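## Task

Rotate the purple-handled stopcock on the clamped Schlenk flask's side arm to its closed position, where the handle lies crosswise to the side arm. The flask must stay clamped exactly as it is, the stopper must remain seated in the neck, the stand must not be moved, and no glass may break.

## Robot and tools

ROBOT. Two arms, left_arm and right_arm. Each sits on its own carriage on one shared floor track: left_rail carries left_arm and is always the one toward +y; right_rail carries right_arm. Each arm base is at x = 0, y = its carriage's position_m, z = 0.04 m, and faces +x. The left gripper's fingers are rigid. The right gripper's fingers can fold: a part held near the palm may slip or be squeezed unpredictably, and pressing a fingertip straight onto a surface folds it. Grip near the fingertips for a firm hold.

SCENE FRAME. Fixed to the table. The table top is z = 0 and +z is up. +x is the direction the arms face, +y is to their left. The track runs along y at x = 0, with y = 0 at its middle. The table edge is at x = 0.17 m. Reported positions are in metres, orientations as quaternions in w x y z order, velocities in m/s and rad/s.

GRIPPER AXES. Fingers point along the gripper's +z; they open and close along its y. end_effector_position is the point between the closed pads. Fingertips extend about 33 mm past it when the gap is 40 mm or less, about 9 mm when fully open.

execute_actions: takes "actions", a list run in order, and optional "cameras" (names, [] for none, omitted for all). An empty list just returns state and images. Each action may contain "rows", "steps", "until" and device commands.
- rows: up to 15 rows, each applied for one control step of 1/30 s. Every row is a single list of 18 numbers in [-1, 1] covering both arms: left dx, dy, dz, rx, ry, rz, gripper position, force_limit, speed, then the same nine for the right arm.
- dx..rz are offsets, not poses: they are counted from that arm's Hand target as it stood when the action began, expressed in the Hand target's own axes. Every row of an action counts from that same start, so sending an offset again in a later action moves further. 1.0 equals 0.6 m for dx/dy/dz and 180 degrees for rotation; rx, ry, rz form one rotation vector. All six at 0 re-commands the current Hand target.
- Gripper position: +1 fully open (140 mm), about -0.8 pads touch, -1 closes until blocked. force_limit -1..+1 sets squeeze (roughly 14 N at -1 to 58 N at +1 on a slow close); speed -1..+1 sets closing rate (about 30 to 250 mm/s), and faster closes grip harder. To keep a gripper unchanged, resend its previous three numbers; 0 is a real command.
- steps: 1 to 450, default 15, at least the number of rows. After the last row the arms keep heading for that row's target.
- until: ends the action early; reads only left_rail/right_rail fields, e.g. {"left_rail": {"position_status": ["!=", "moving"]}}, or {"all": {"status": "ended"}} / {"any": {"status": "ended"}}. Numbers need a comparison (=, !=, <, <=, >, >=).
- Rails: {"left_rail": {"position_m": x}} sets an absolute carriage position (left_rail -0.8 to 1.5 m, right_rail -1.5 to 0.8 m); speed_m_s 0.01 to 1; acceleration_factor 0.1 to 1; {"stop": true} brakes. Any bad value refuses the whole call. Keep carriages at least 0.78 m apart. Let a carriage arrive before positioning its arm precisely; a target sent during a drive rides along with the carriage.

move: a planned straight-line motion. "target" is one 18-number row as above, or a list of up to 15 rows; every row is an offset from the Hand targets at the move's start, not from the previous row. "speed" is the path's top speed in m/s, 0.002 to 0.5 (default 0.25), turns at up to twice that in rad/s; one value or one per target. "blend" (m) rounds corners in a list. "stop_force" (3 to 40 N, both arms) ends an arm's path when its wrist sensor feels that much push against its travel; unreliable while the gripper rotates. "zero" (default true) re-zeroes before the move. "blocking": false returns early; then call wait or stop before further rows or moves. Its result adds a move: line, e.g. done, off_target, moving, held or fault, plus limits (paced = pose clipped, held = steps withheld). Moves do not avoid obstacles or the other arm. Use the same finger numbers in every row of a list.

wait: seconds 0 to 10; everything keeps its last command. stop: brakes a running move. zoom_image: camera (cam_high, cam_bench_left, cam_bench_mid, cam_bench_right, cam_left_wrist, cam_right_wrist) and region [x0, y0, x1, y1] in pixels, at most 504 by 504, of its latest image (all 896x504). zero_wrist_force: arm = left_arm or right_arm. finished_scene: scene = 1 or 2; irreversible, the goal must hold without the robot.

RESULTS. Hand target is what the next offsets count from. The controller clips each commanded pose to within 150 mm and 16 degrees of the measured one, so long offsets may need several actions. Joint positions per arm: rail (m), shoulder pan, shoulder lift, elbow, wrist 1, wrist 2, wrist 3 (rad). object_status: 0 moving, 1 blocked while opening, 2 blocked while closing (gripping), 3 reached command or pads met. position_measured is in counts: 3 open, ~75 = 100 mm, 139 = 60 mm, 200 = 20 mm, 230 closed. Wrist force/torque are in the gripper's own axes; a third line shows the peak since the last report. position_status: moving, done, contact_stop, time_out, stopped, stopped_with_arm, stopped_for_other_arm, stopped_for_other_carriage; position_answer taken or not_taken.

AVOID. Glass breakage, tipping the flask, pulling the stopper, shifting the stand, dropping anything or letting it leave the table. External force near 150 N or wrist torque near 26.3 N m triggers a 10 s fault stop; a wrist pushes only about 14 N m, so twist the stiff tap handle gently and near its axis. Never let the arms or carriages collide. Ramp row offsets gradually (about 0.01 per row) for smooth starts. Holding loads or straining toward unreachable poses heats motors and can lock an arm.

Each tool is called as name(argument=value, ...), one argument or row to a line, values as JSON.

## Session

execute_actions(
  actions=[],
)

Scene clock: 0.00 s.
left_arm: end_effector_position=(+0.3456, +0.8387, +0.5800) position_measured=3 object_status=3 end_effector_quat_wxyz=(+0.000, +1.000, +0.000, +0.000) | right_arm: end_effector_position=(+0.3456, -1.1254, +0.5800) position_measured=3 object_status=3 end_effector_quat_wxyz=(+0.000, +1.000, +0.000, +0.000)
Joint positions: left_arm=[0.811 -0.316 -1.725 0.971 -0.816 -1.571 2.826] | right_arm=[-1.153 -0.316 -1.725 0.971 -0.816 -1.571 2.826]
Joint velocities: within noise
Joint torques (N m): no reading
Wrist force (N): no reading
Wrist torque (N m): no reading
Wrist force, peak (N): no reading
Hand target: left_arm +0.3456, +0.8387, +0.5800; +0.000, +1.000, +0.000, +0.000 | right_arm +0.3456, -1.1254, +0.5800; +0.000, +1.000, +0.000, +0.000
Tool commands: left_gripper/position=+1.0 left_gripper/force_limit=+1.0 left_gripper/speed=+1.0 right_gripper/position=+1.0 right_gripper/force_limit=+1.0 right_gripper/speed=+1.0
left_rail: position_m=0.811 position_status=done
right_rail: position_m=-1.153 position_status=done

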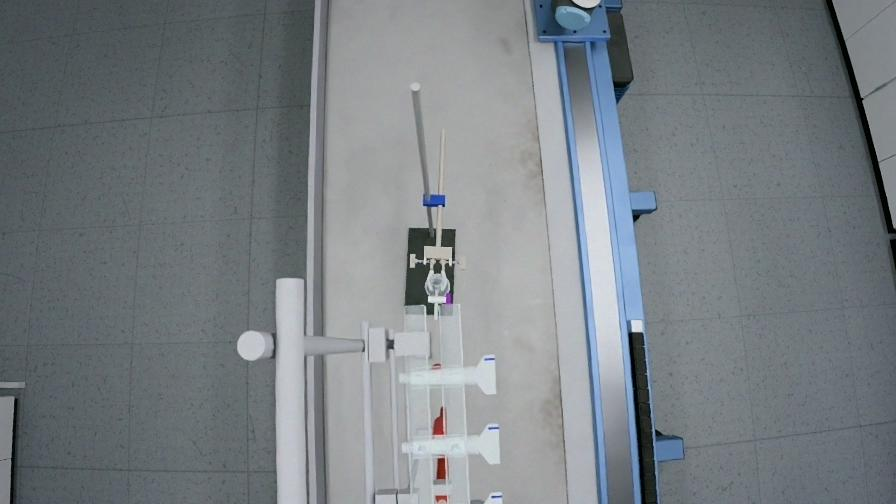

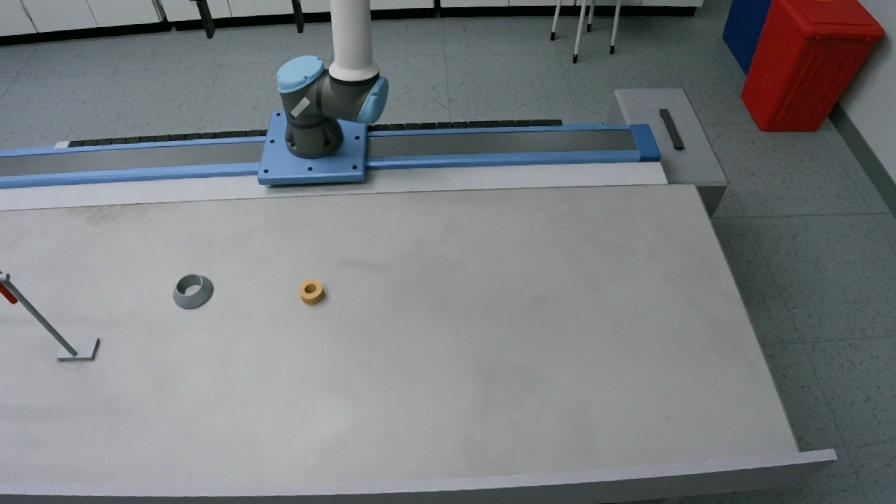

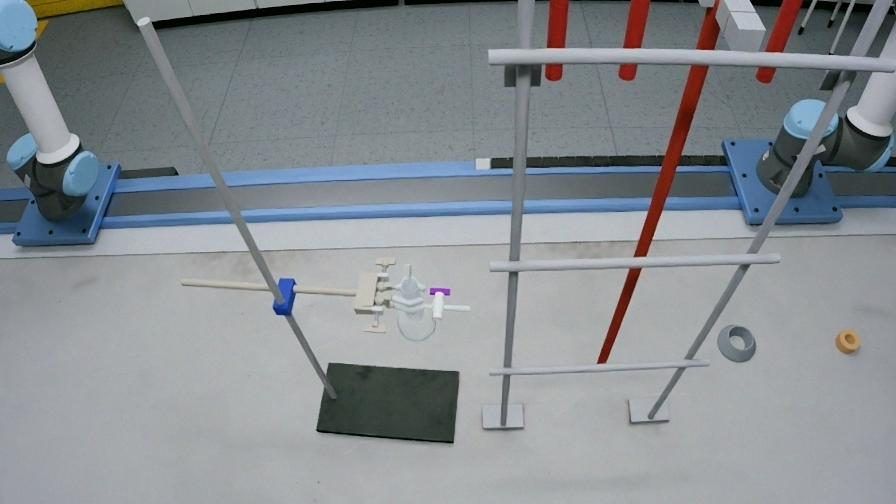

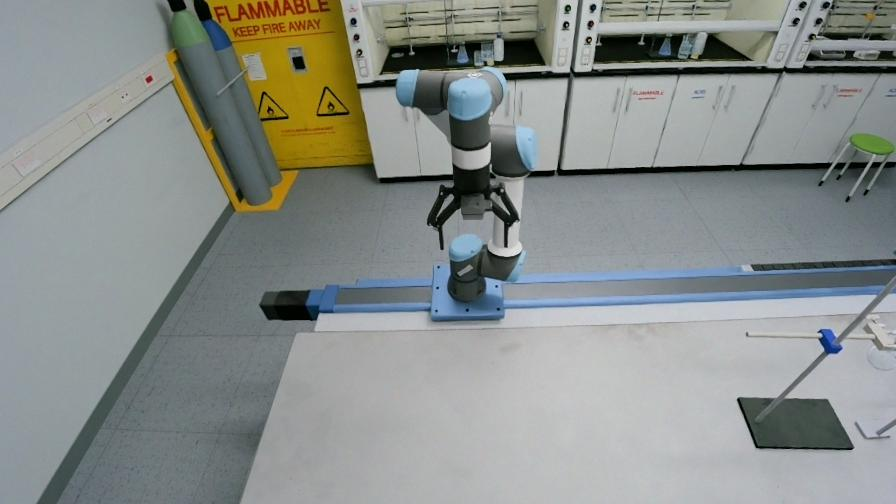

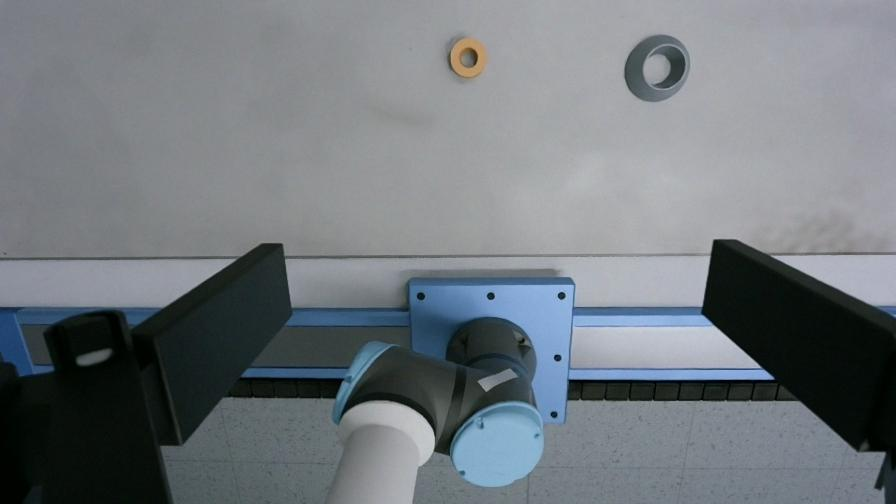

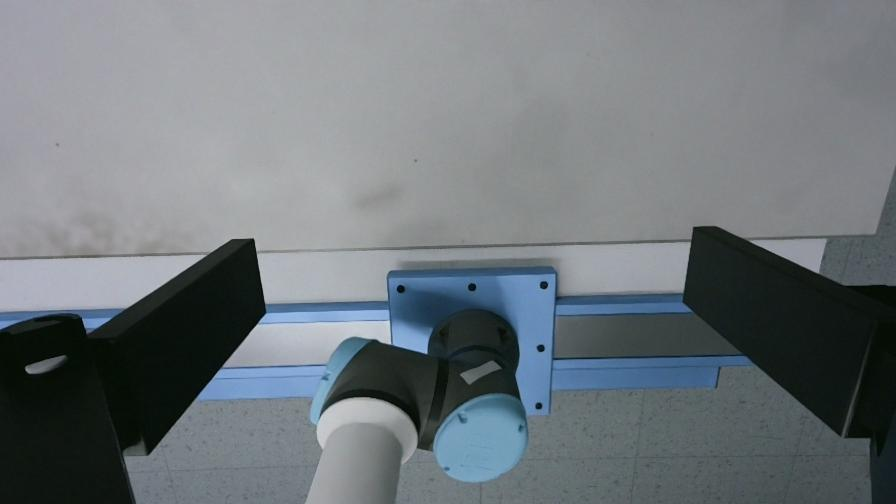

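zoom_image(
  camera="cam_bench_mid",
  region=[340, 240, 500, 350],
)

zoom_image(
  camera="cam_high",
  region=[380, 220, 500, 330],
)

zoom_image(
  camera="cam_bench_right",
  region=[730, 280, 896, 450],
)

zoom_image(
  camera="cam_bench_left",
  region=[0, 200, 160, 380],
)

Scaled by 3.150.

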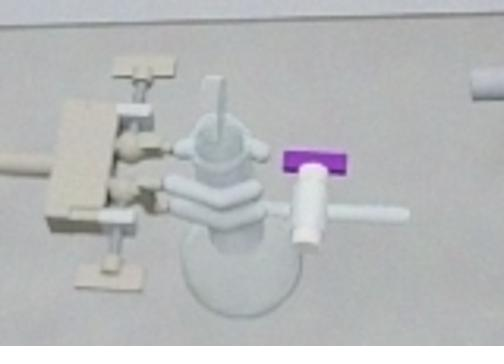

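Scaled by 4.200.

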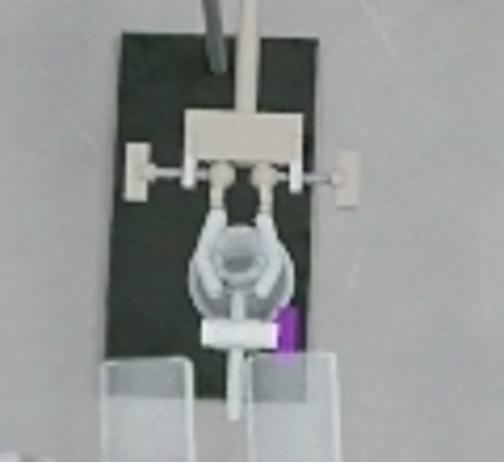

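Scaled by 2.965.

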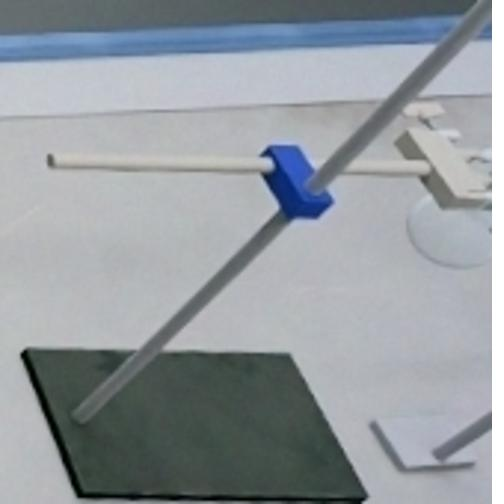

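Scaled by 2.800.

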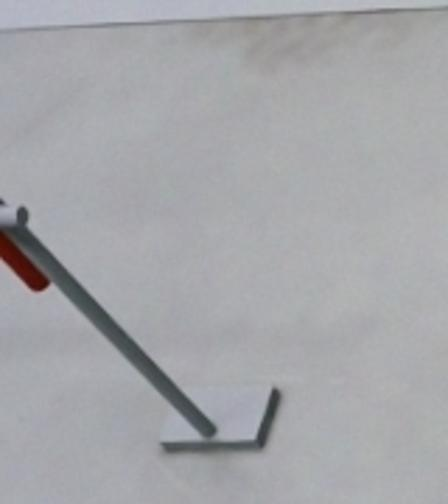

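zoom_image(
  camera="cam_bench_mid",
  region=[420, 278, 476, 330],
)

zoom_image(
  camera="cam_high",
  region=[420, 280, 470, 320],
)

zoom_image(
  camera="cam_bench_mid",
  region=[380, 250, 480, 350],
)

Scaled by 9.000.

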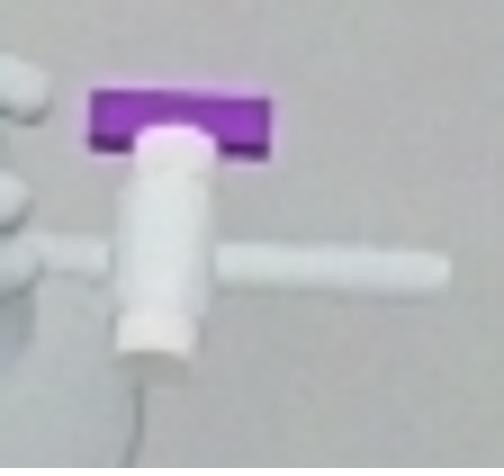

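Scaled by 10.080.

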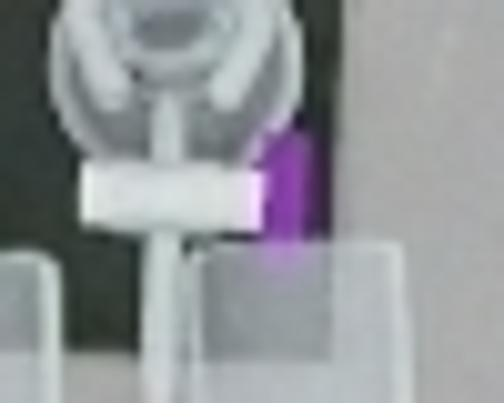

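Scaled by 5.040.

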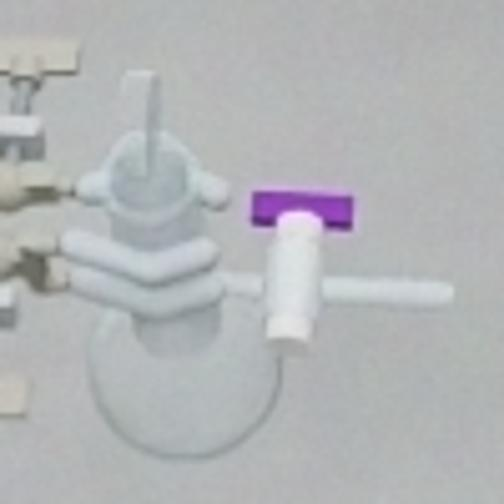

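execute_actions(
  actions=[
    {"right_rail": {"position_m": -0.43, "speed_m_s": 0.7, "acceleration_factor": 0.6}, "steps": 120, "until": {"right_rail": {"position_status": ["!=", "moving"]}}},
  ],
  cameras=["cam_right_wrist", "cam_bench_mid"],
)

Scene clock: 27.47 s.
left_arm: end_effector_position=(+0.3456, +0.8387, +0.5800) position_measured=3 object_status=3 end_effector_quat_wxyz=(+0.000, +1.000, +0.000, +0.000) | right_arm: end_effector_position=(+0.3456, -0.4028, +0.5800) position_measured=3 object_status=3 end_effector_quat_wxyz=(+0.000, +1.000, +0.000, +0.000)
Joint positions: left_arm=[0.811 -0.316 -1.725 0.971 -0.816 -1.571 2.826] | right_arm=[-0.43 -0.316 -1.725 0.971 -0.816 -1.571 2.826]
Joint velocities: within noise
Joint torques (N m): left_arm=[-0.61 -13.15 -18.26 -3.94 0.12 0.12] | right_arm=[0.3 -11.77 -17.94 -3.63 0.24 0.1]
Wrist force (N): left_arm=[0.0 0.1 0.3] | right_arm=[0.2 0.2 0.2]
Wrist torque (N m): left_arm=[0.02 0.01 0.01] | right_arm=[0.06 -0.03 -0.01]
Wrist force, peak (N): left_arm=[-0.3 0.4 0.5] | right_arm=[-0.1 2.1 0.0]
Hand target: left_arm +0.3456, +0.8387, +0.5800; +0.000, +1.000, +0.000, +0.000 | right_arm +0.3456, -0.4028, +0.5800; +0.000, +1.000, +0.000, +0.000
Tool commands: left_gripper/position=+1.0 left_gripper/force_limit=+1.0 left_gripper/speed=+1.0 right_gripper/position=+1.0 right_gripper/force_limit=+1.0 right_gripper/speed=+1.0
left_rail: position_m=0.811 position_status=done
right_rail: position_m=-0.430 speed_m_s=0.70 position_status=done
camera_calibration:
cam_right_wrist: T_world_to_cam=[[-0.0312721, -0.999466, 0.00942973, -0.385309], [-0.949091, 0.0326518, 0.313305, 0.171664], [-0.313445, 0.000848005, -0.949606, 0.804189], [0, 0, 0, 1]] pos_world=[0.402945, -0.391391, 0.713513]
Images, in order (width x height): cam_bench_mid 896x504, cam_right_wrist 896x504.

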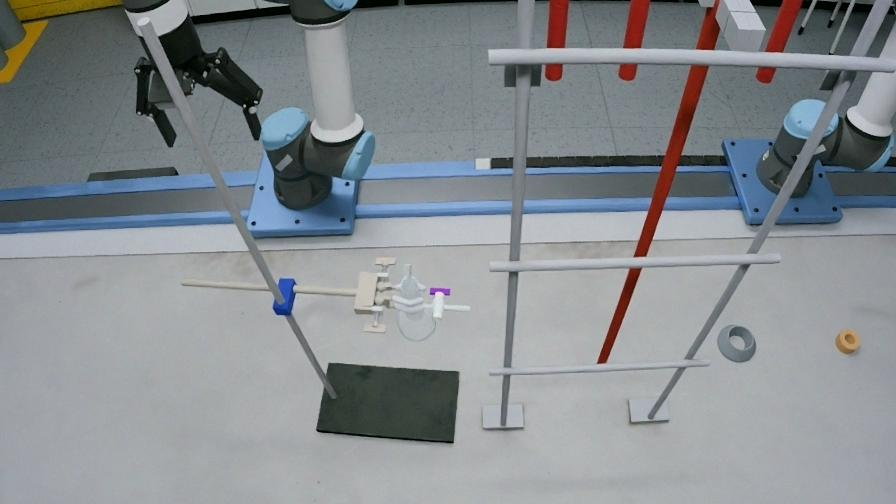

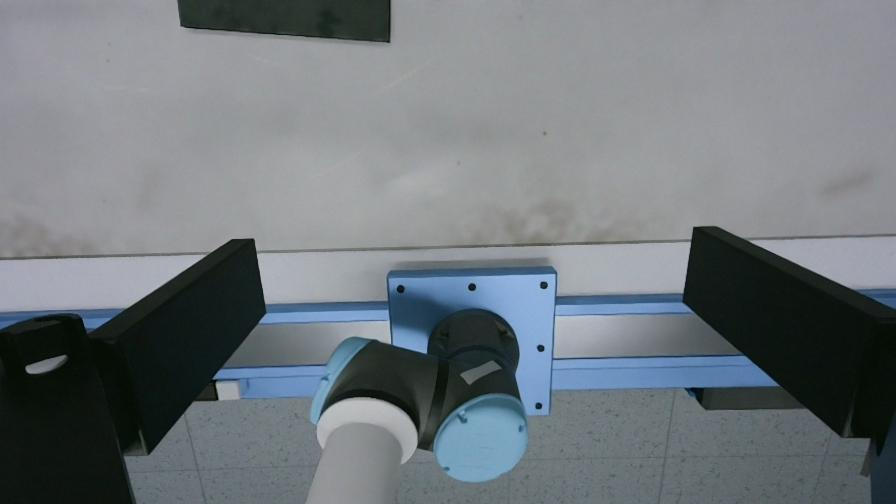

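execute_actions(
  actions=[
    {"right_rail": {"position_m": -0.36}, "steps": 60, "until": {"right_rail": {"position_status": ["!=", "moving"]}}},
  ],
  cameras=[],
)

move(
  target=[0, 0, 0, 0, 0, 0, 1, 1, 1, 0.0432, -0.4468, 0.3367, -0.3976, 0.3643, -0.3643, -0.28, -1, 0],
  speed=0.3,
)

Scene clock: 32.30 s.
left_arm: end_effector_position=(+0.3456, +0.8387, +0.5800) position_measured=3 object_status=3 end_effector_quat_wxyz=(+0.000, +1.000, +0.000, +0.000) | right_arm: end_effector_position=(+0.3456, -0.3328, +0.5800) position_measured=3 object_status=3 end_effector_quat_wxyz=(+0.000, +1.000, +0.000, +0.000) end_effector_velocity=(+0.000, +0.001, +0.000) end_effector_angular_velocity=(+0.001, -0.001, +0.000)
Joint positions: left_arm=[0.811 -0.316 -1.725 0.971 -0.816 -1.571 2.826] | right_arm=[-0.36 -0.316 -1.725 0.971 -0.816 -1.571 2.826]
Joint velocities: left_arm=[within noise] | right_arm=[0.001 0 0 0 0 0.002 0]
Joint torques (N m): left_arm=[-0.32 -13.26 -16.41 -4.45 0.19 0.23] | right_arm=[0.44 -12.18 -16.02 -3.78 0.29 0.11]
Wrist force (N): left_arm=[0.2 -0.1 0.5] | right_arm=[0.2 -0.1 -0.2]
Wrist torque (N m): left_arm=[-0.02 -0.04 0.01] | right_arm=[-0.02 -0.04 -0.01]
Wrist force, peak (N): left_arm=[-0.1 0.1 0.7] | right_arm=[0.3 2.0 -0.1]
Hand target: left_arm +0.3456, +0.8387, +0.5800; +0.000, +1.000, +0.000, +0.000 | right_arm +0.3456, -0.3328, +0.5800; +0.000, +1.000, +0.000, +0.000
Tool commands: left_gripper/position=+1.0 left_gripper/force_limit=+1.0 left_gripper/speed=+1.0 right_gripper/position=+1.0 right_gripper/force_limit=+1.0 right_gripper/speed=+1.0
left_rail: position_m=0.811 position_status=done
right_rail: position_m=-0.360 speed_m_s=0.70 position_status=done
No camera images: "cameras" was empty.

Scene clock: 36.83 s.
left_arm: end_effector_position=(+0.3456, +0.8387, +0.5800) position_measured=3 object_status=3 end_effector_quat_wxyz=(+0.000, +1.000, +0.000, +0.000) | right_arm: end_effector_position=(+0.3715, -0.0647, +0.3780) position_measured=164 object_status=3 end_effector_quat_wxyz=(+0.521, +0.521, +0.478, +0.478)
Joint positions: left_arm=[0.811 -0.316 -1.725 0.971 -0.816 -1.571 2.826] | right_arm=[-0.36 0.964 -1.334 2.369 -4.176 -2.622 1.571]
Joint velocities: within noise
Joint torques (N m): left_arm=[-0.52 -13.89 -14.08 -4.47 0.17 0.24] | right_arm=[-8.73 -15.24 -20.23 -2.47 1.78 -2.02]
Wrist force (N): left_arm=[0.0 0.1 0.4] | right_arm=[0.7 0.1 1.0]
Wrist torque (N m): left_arm=[0.02 0.00 0.01] | right_arm=[0.15 -0.11 0.08]
Wrist force, peak (N): left_arm=[0.1 0.1 0.6] | right_arm=[1.3 -0.4 1.3]
Hand target: left_arm +0.3456, +0.8387, +0.5800; +0.000, +1.000, +0.000, +0.000 | right_arm +0.3715, -0.0647, +0.3780; +0.521, +0.521, +0.478, +0.478
Off the commanded pose: left_arm 0.000 m, 0 deg | right_arm 0.000 m, 0 deg.
left_rail: position_m=0.811 position_status=done
right_rail: position_m=-0.360 speed_m_s=0.70 position_status=done
move: done
camera_calibration:
cam_left_wrist: T_world_to_cam=[[-0.0265536, -0.998538, -0.0470781, 0.890111], [-0.954746, 0.0113767, 0.297205, 0.163566], [-0.296235, 0.0528395, -0.953652, 0.754038], [0, 0, 0, 1]] pos_world=[0.403171, 0.847106, 0.712382]
cam_right_wrist: T_world_to_cam=[[-0.0118595, -0.0304974, 0.999464, -0.363453], [-0.39507, -0.918069, -0.0327015, 0.112003], [0.918575, -0.395246, -0.00116071, -0.221645], [0, 0, 0, 1]] pos_world=[0.243536, 0.00413743, 0.366664]

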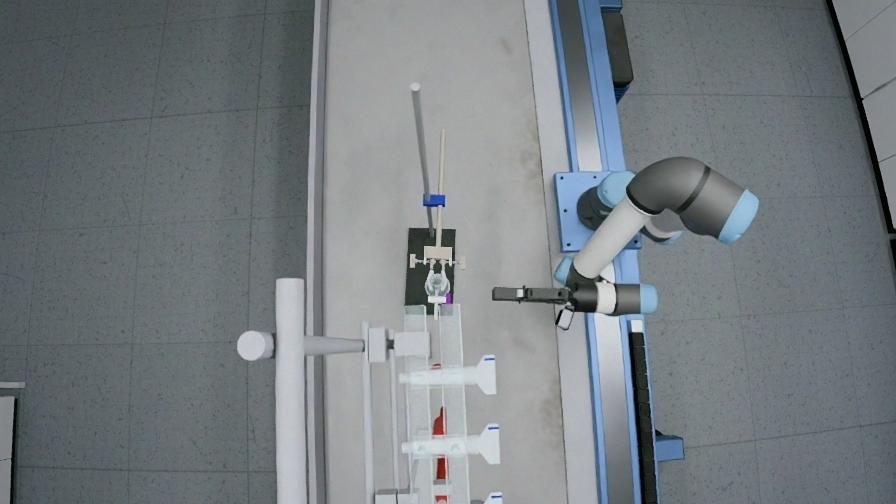

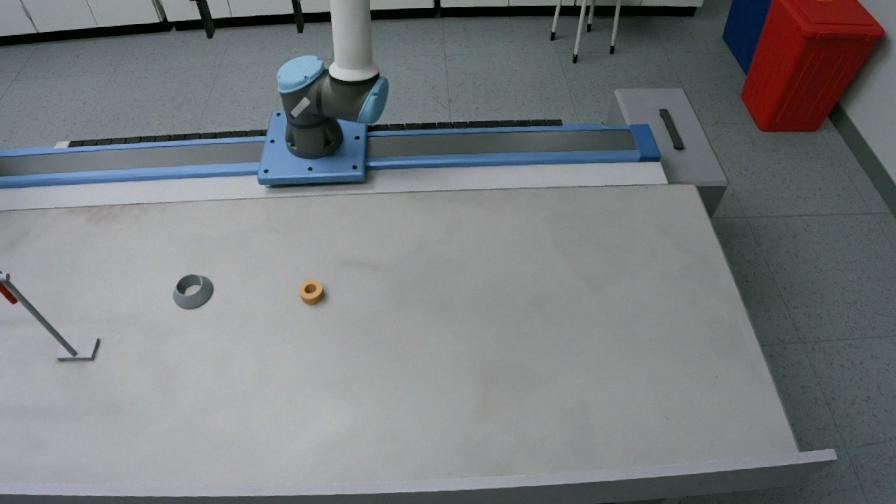

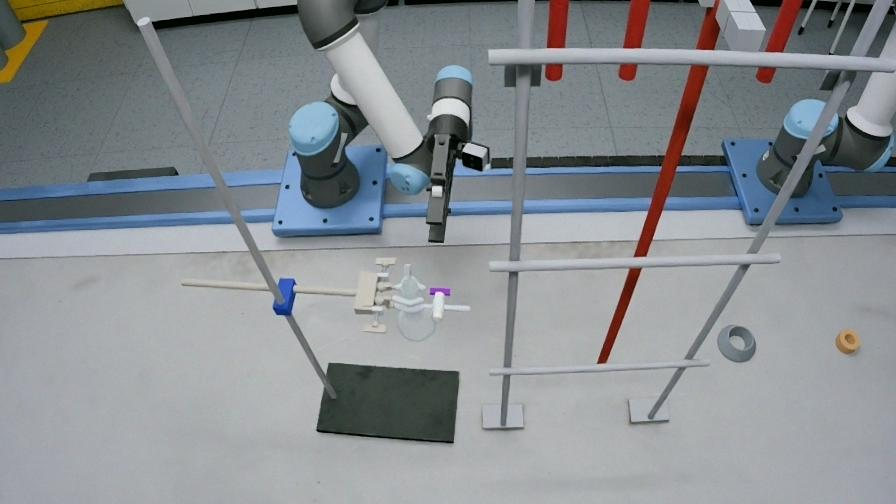

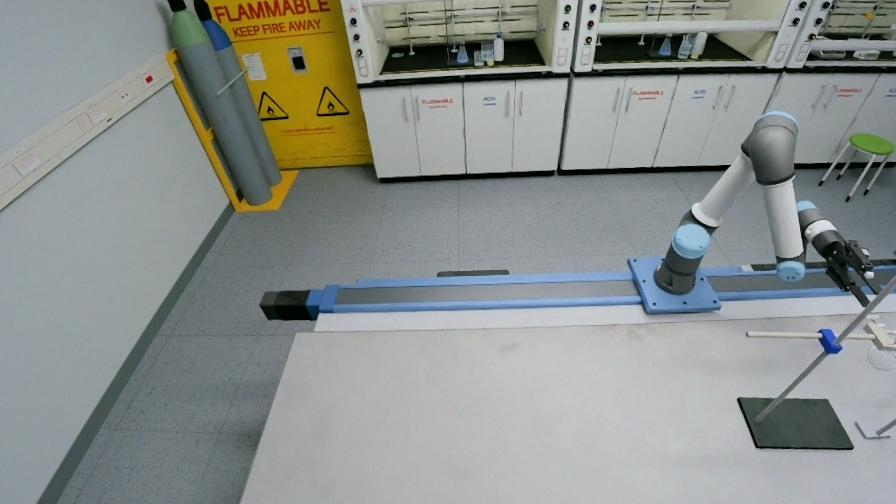

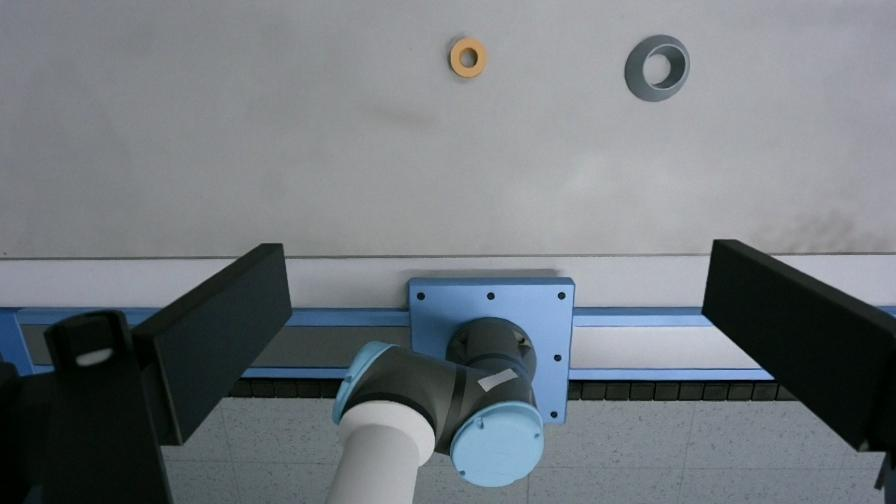

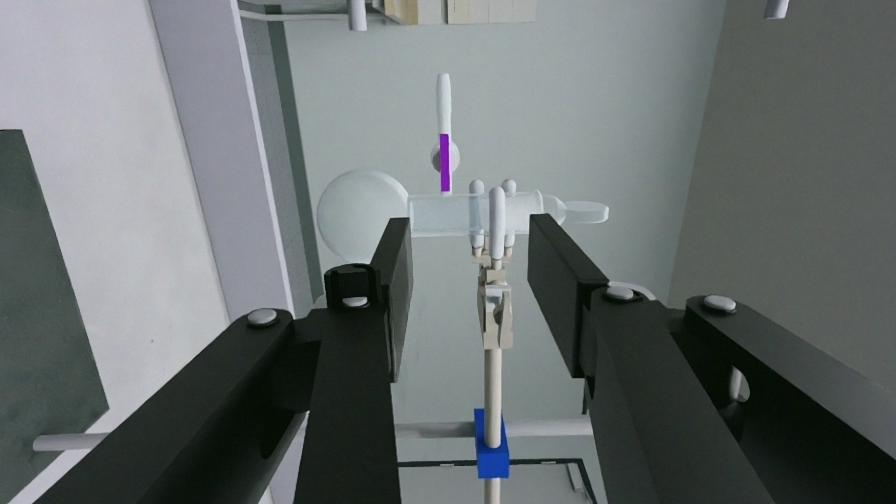

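zoom_image(
  camera="cam_right_wrist",
  region=[380, 60, 560, 260],
)

zoom_image(
  camera="cam_right_wrist",
  region=[405, 110, 505, 210],
)

Scaled by 2.520.

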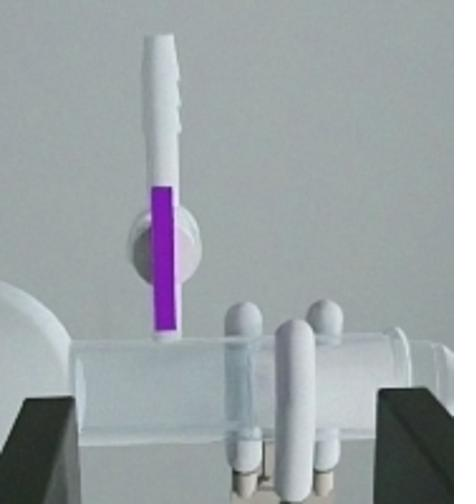

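Scaled by 5.040.

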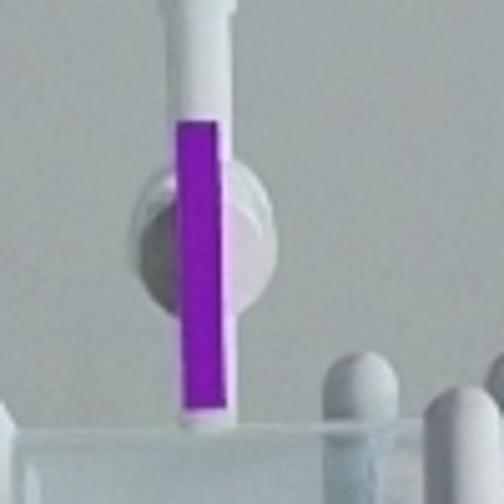

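move(
  target=[0, 0, 0, 0, 0, 0, 1, 1, 1, 0.041, -0.0143, 0.1, 0, 0, 0, -0.49, -1, -0.5],
  speed=0.15,
  cameras=["cam_right_wrist", "cam_bench_mid", "cam_high"],
)

zoom_image(
  camera="cam_right_wrist",
  region=[380, 150, 580, 300],
)

Scene clock: 46.40 s.
left_arm: end_effector_position=(+0.3456, +0.8387, +0.5800) position_measured=3 object_status=3 end_effector_quat_wxyz=(+0.000, +1.000, +0.000, +0.000) | right_arm: end_effector_position=(+0.4333, -0.0454, +0.3694) position_measured=191 object_status=3 end_effector_quat_wxyz=(+0.521, +0.521, +0.478, +0.478)
Joint positions: left_arm=[0.811 -0.316 -1.725 0.971 -0.816 -1.571 2.826] | right_arm=[-0.36 0.849 -1.247 2.274 -4.169 -2.507 1.571]
Joint velocities: within noise
Joint torques (N m): left_arm=[0.15 -13.29 -12.15 -4.56 0.18 0.13] | right_arm=[-9.54 -19.39 -20.54 -0.26 1.78 -2.01]
Wrist force (N): left_arm=[-0.2 0.2 0.3] | right_arm=[0.5 0.1 1.1]
Wrist torque (N m): left_arm=[0.05 0.04 0.00] | right_arm=[0.17 -0.08 0.08]
Wrist force, peak (N): left_arm=[0.0 0.2 0.7] | right_arm=[1.2 0.2 2.4]
Hand target: left_arm +0.3456, +0.8387, +0.5800; +0.000, +1.000, +0.000, +0.000 | right_arm +0.4334, -0.0454, +0.3694; +0.521, +0.521, +0.478, +0.478
Off the commanded pose: left_arm 0.000 m, 0 deg | right_arm 0.000 m, 0 deg.
left_rail: position_m=0.811 position_status=done
right_rail: position_m=-0.360 speed_m_s=0.70 position_status=done
move: done
camera_calibration:
cam_right_wrist: T_world_to_cam=[[-0.0119935, -0.0304768, 0.999464, -0.353501], [-0.395033, -0.918083, -0.0327356, 0.153785], [0.918589, -0.395214, -0.00102829, -0.270881], [0, 0, 0, 1]] pos_world=[0.305338, 0.0233577, 0.358067]
Images, in order (width x height): cam_high 896x504, cam_bench_mid 896x504, cam_right_wrist 896x504.

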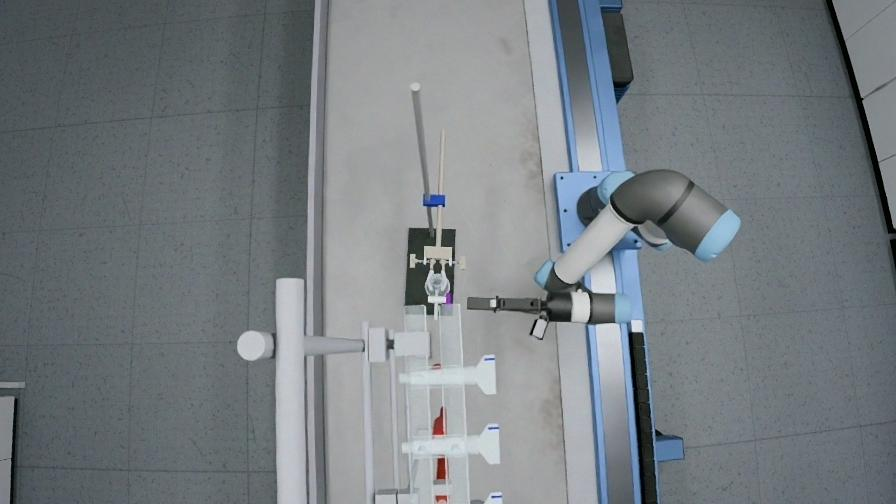

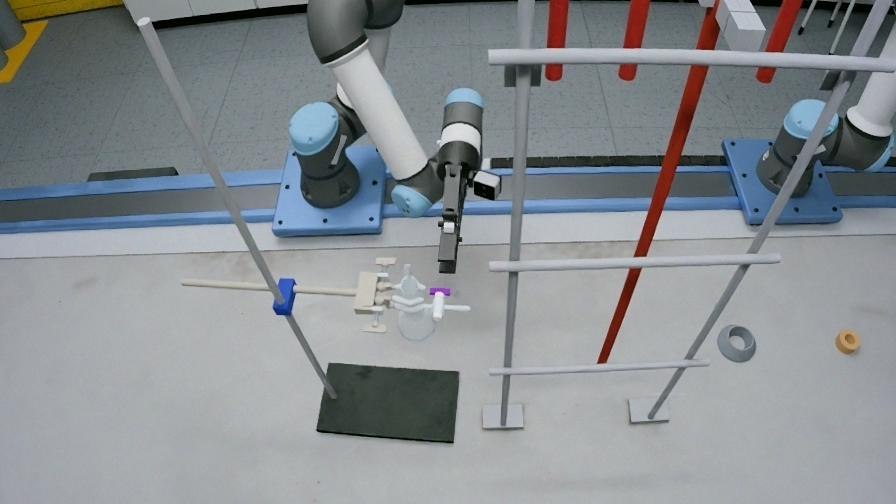

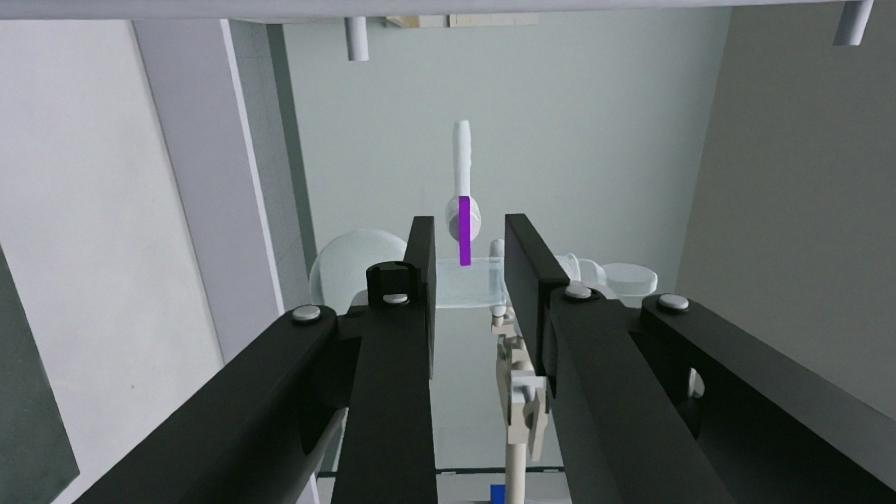

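Scaled by 2.520.

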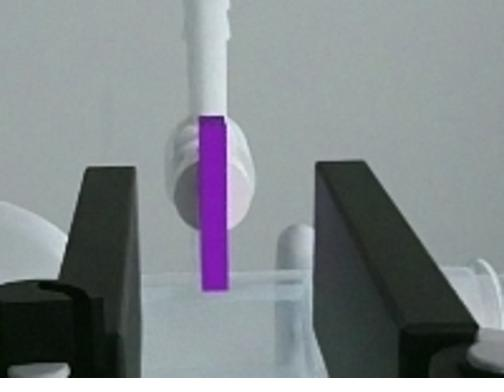

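zoom_image(
  camera="cam_high",
  region=[420, 280, 500, 325],
)

zoom_image(
  camera="cam_bench_mid",
  region=[410, 240, 490, 340],
)

zoom_image(
  camera="cam_right_wrist",
  region=[420, 190, 520, 280],
)

Scaled by 6.300.

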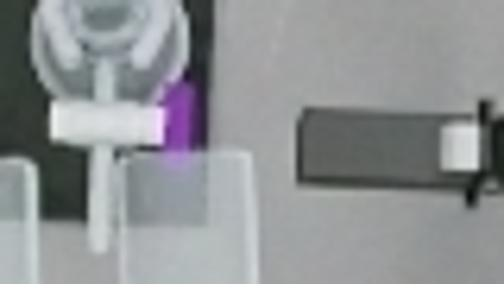

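Scaled by 5.040.

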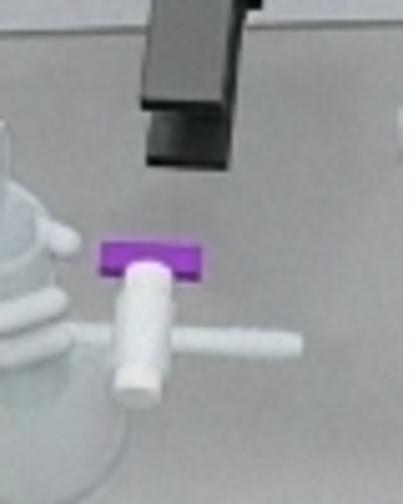

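Scaled by 5.040.

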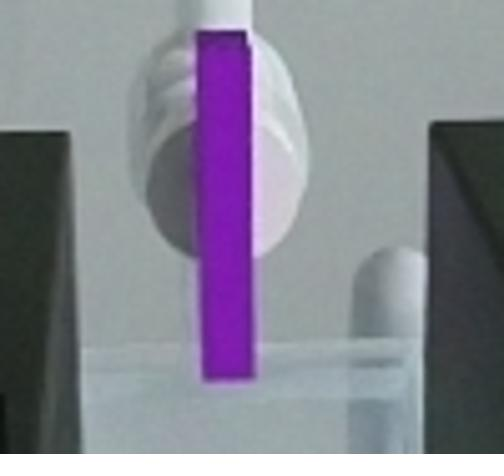

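move(
  target=[0, 0, 0, 0, 0, 0, 1, 1, 1, -0.0088, 0, 0.0367, 0, 0, 0, -0.49, -1, -0.5],
  speed=0.08,
  cameras=["cam_right_wrist", "cam_bench_mid", "cam_high"],
)

zoom_image(
  camera="cam_high",
  region=[420, 280, 500, 325],
)

zoom_image(
  camera="cam_bench_mid",
  region=[410, 240, 490, 340],
)

zoom_image(
  camera="cam_right_wrist",
  region=[410, 190, 530, 300],
)

Scene clock: 54.00 s.
left_arm: end_effector_position=(+0.3456, +0.8387, +0.5800) position_measured=3 object_status=3 end_effector_quat_wxyz=(+0.000, +1.000, +0.000, +0.000) | right_arm: end_effector_position=(+0.4548, -0.0526, +0.3694) position_measured=191 object_status=3 end_effector_quat_wxyz=(+0.521, +0.521, +0.478, +0.478)
Joint positions: left_arm=[0.811 -0.316 -1.725 0.971 -0.816 -1.571 2.826] | right_arm=[-0.36 0.788 -1.245 2.271 -4.167 -2.446 1.571]
Joint velocities: within noise
Joint torques (N m): left_arm=[-0.11 -13.69 -12.18 -4.55 0.14 0.19] | right_arm=[-8.12 -20.81 -20.84 -0.62 1.8 -1.98]
Wrist force (N): left_arm=[0.2 0.1 0.5] | right_arm=[0.9 0.3 0.8]
Wrist torque (N m): left_arm=[0.03 -0.04 0.00] | right_arm=[0.21 -0.17 0.09]
Wrist force, peak (N): left_arm=[0.1 0.4 0.6] | right_arm=[0.6 0.0 1.9]
Hand target: left_arm +0.3456, +0.8387, +0.5800; +0.000, +1.000, +0.000, +0.000 | right_arm +0.4549, -0.0526, +0.3694; +0.521, +0.521, +0.478, +0.478
Off the commanded pose: left_arm 0.000 m, 0 deg | right_arm 0.000 m, 0 deg.
left_rail: position_m=0.811 position_status=done
right_rail: position_m=-0.360 speed_m_s=0.70 position_status=done
move: done
camera_calibration:
cam_right_wrist: T_world_to_cam=[[-0.0119974, -0.0304647, 0.999464, -0.353442], [-0.395046, -0.918078, -0.0327261, 0.155732], [0.918583, -0.395227, -0.00102036, -0.293475], [0, 0, 0, 1]] pos_world=[0.326862, 0.0162177, 0.358049]
Images, in order (width x height): cam_high 896x504, cam_bench_mid 896x504, cam_right_wrist 896x504.

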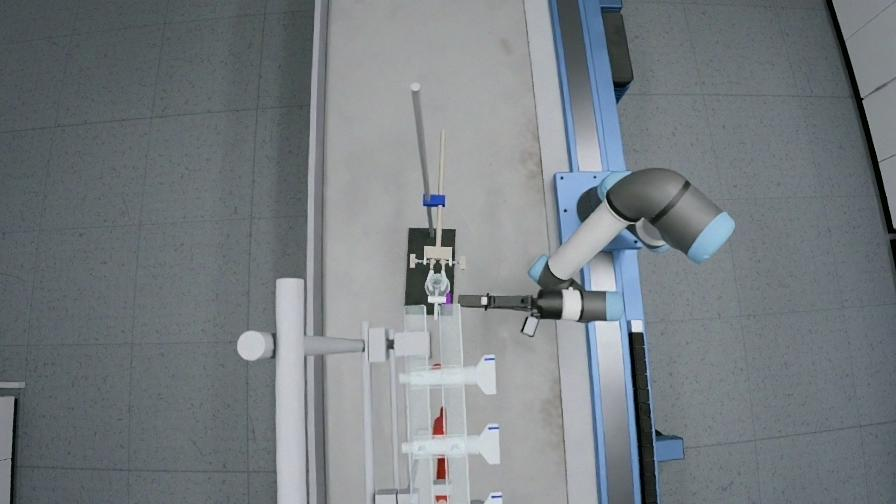

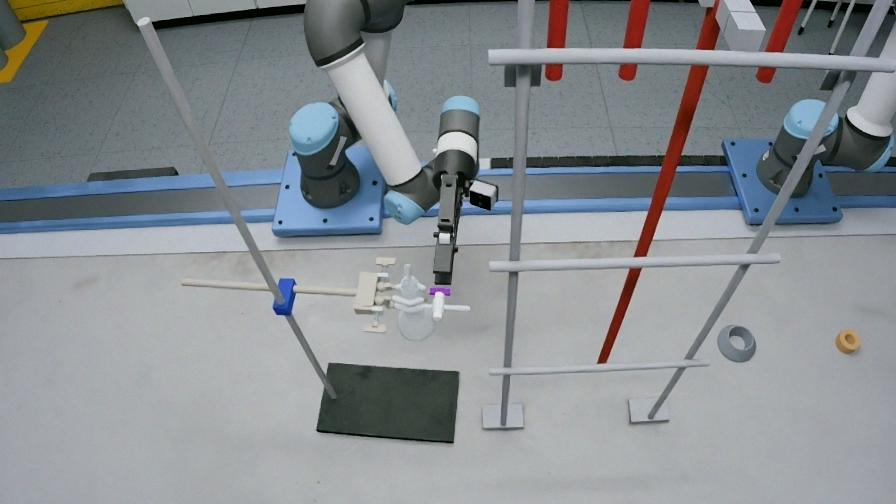

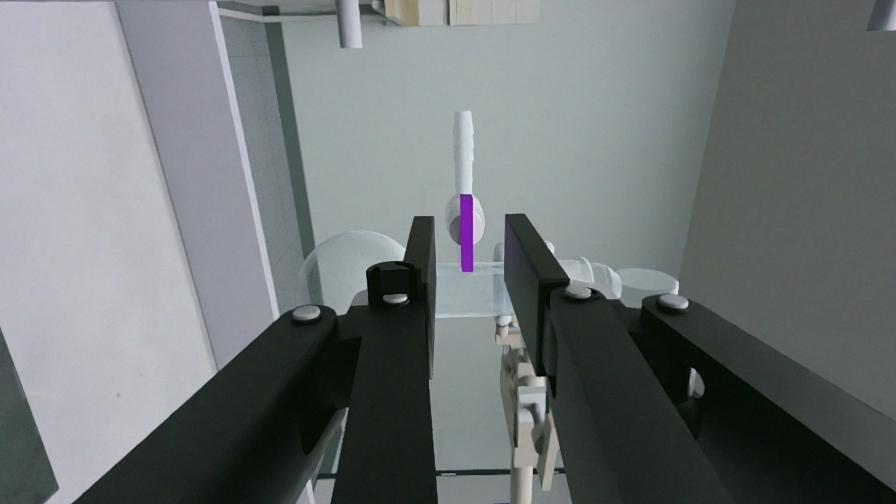

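Scaled by 6.300.

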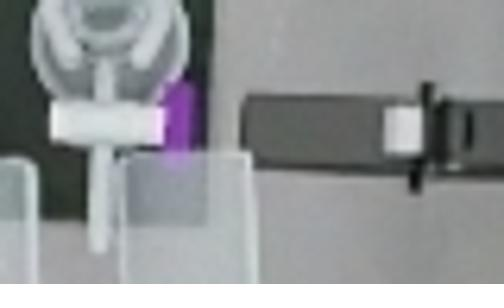

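Scaled by 5.040.

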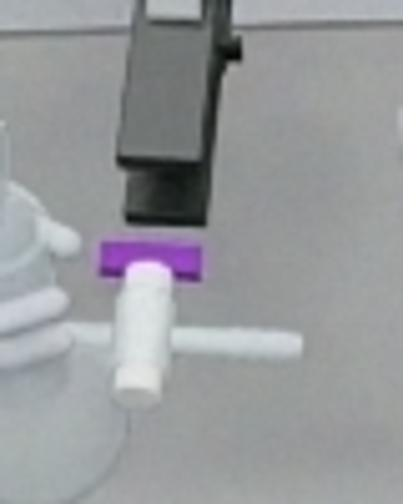

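Scaled by 4.200.

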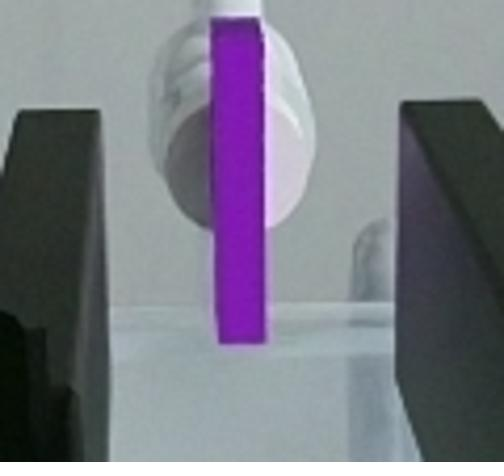

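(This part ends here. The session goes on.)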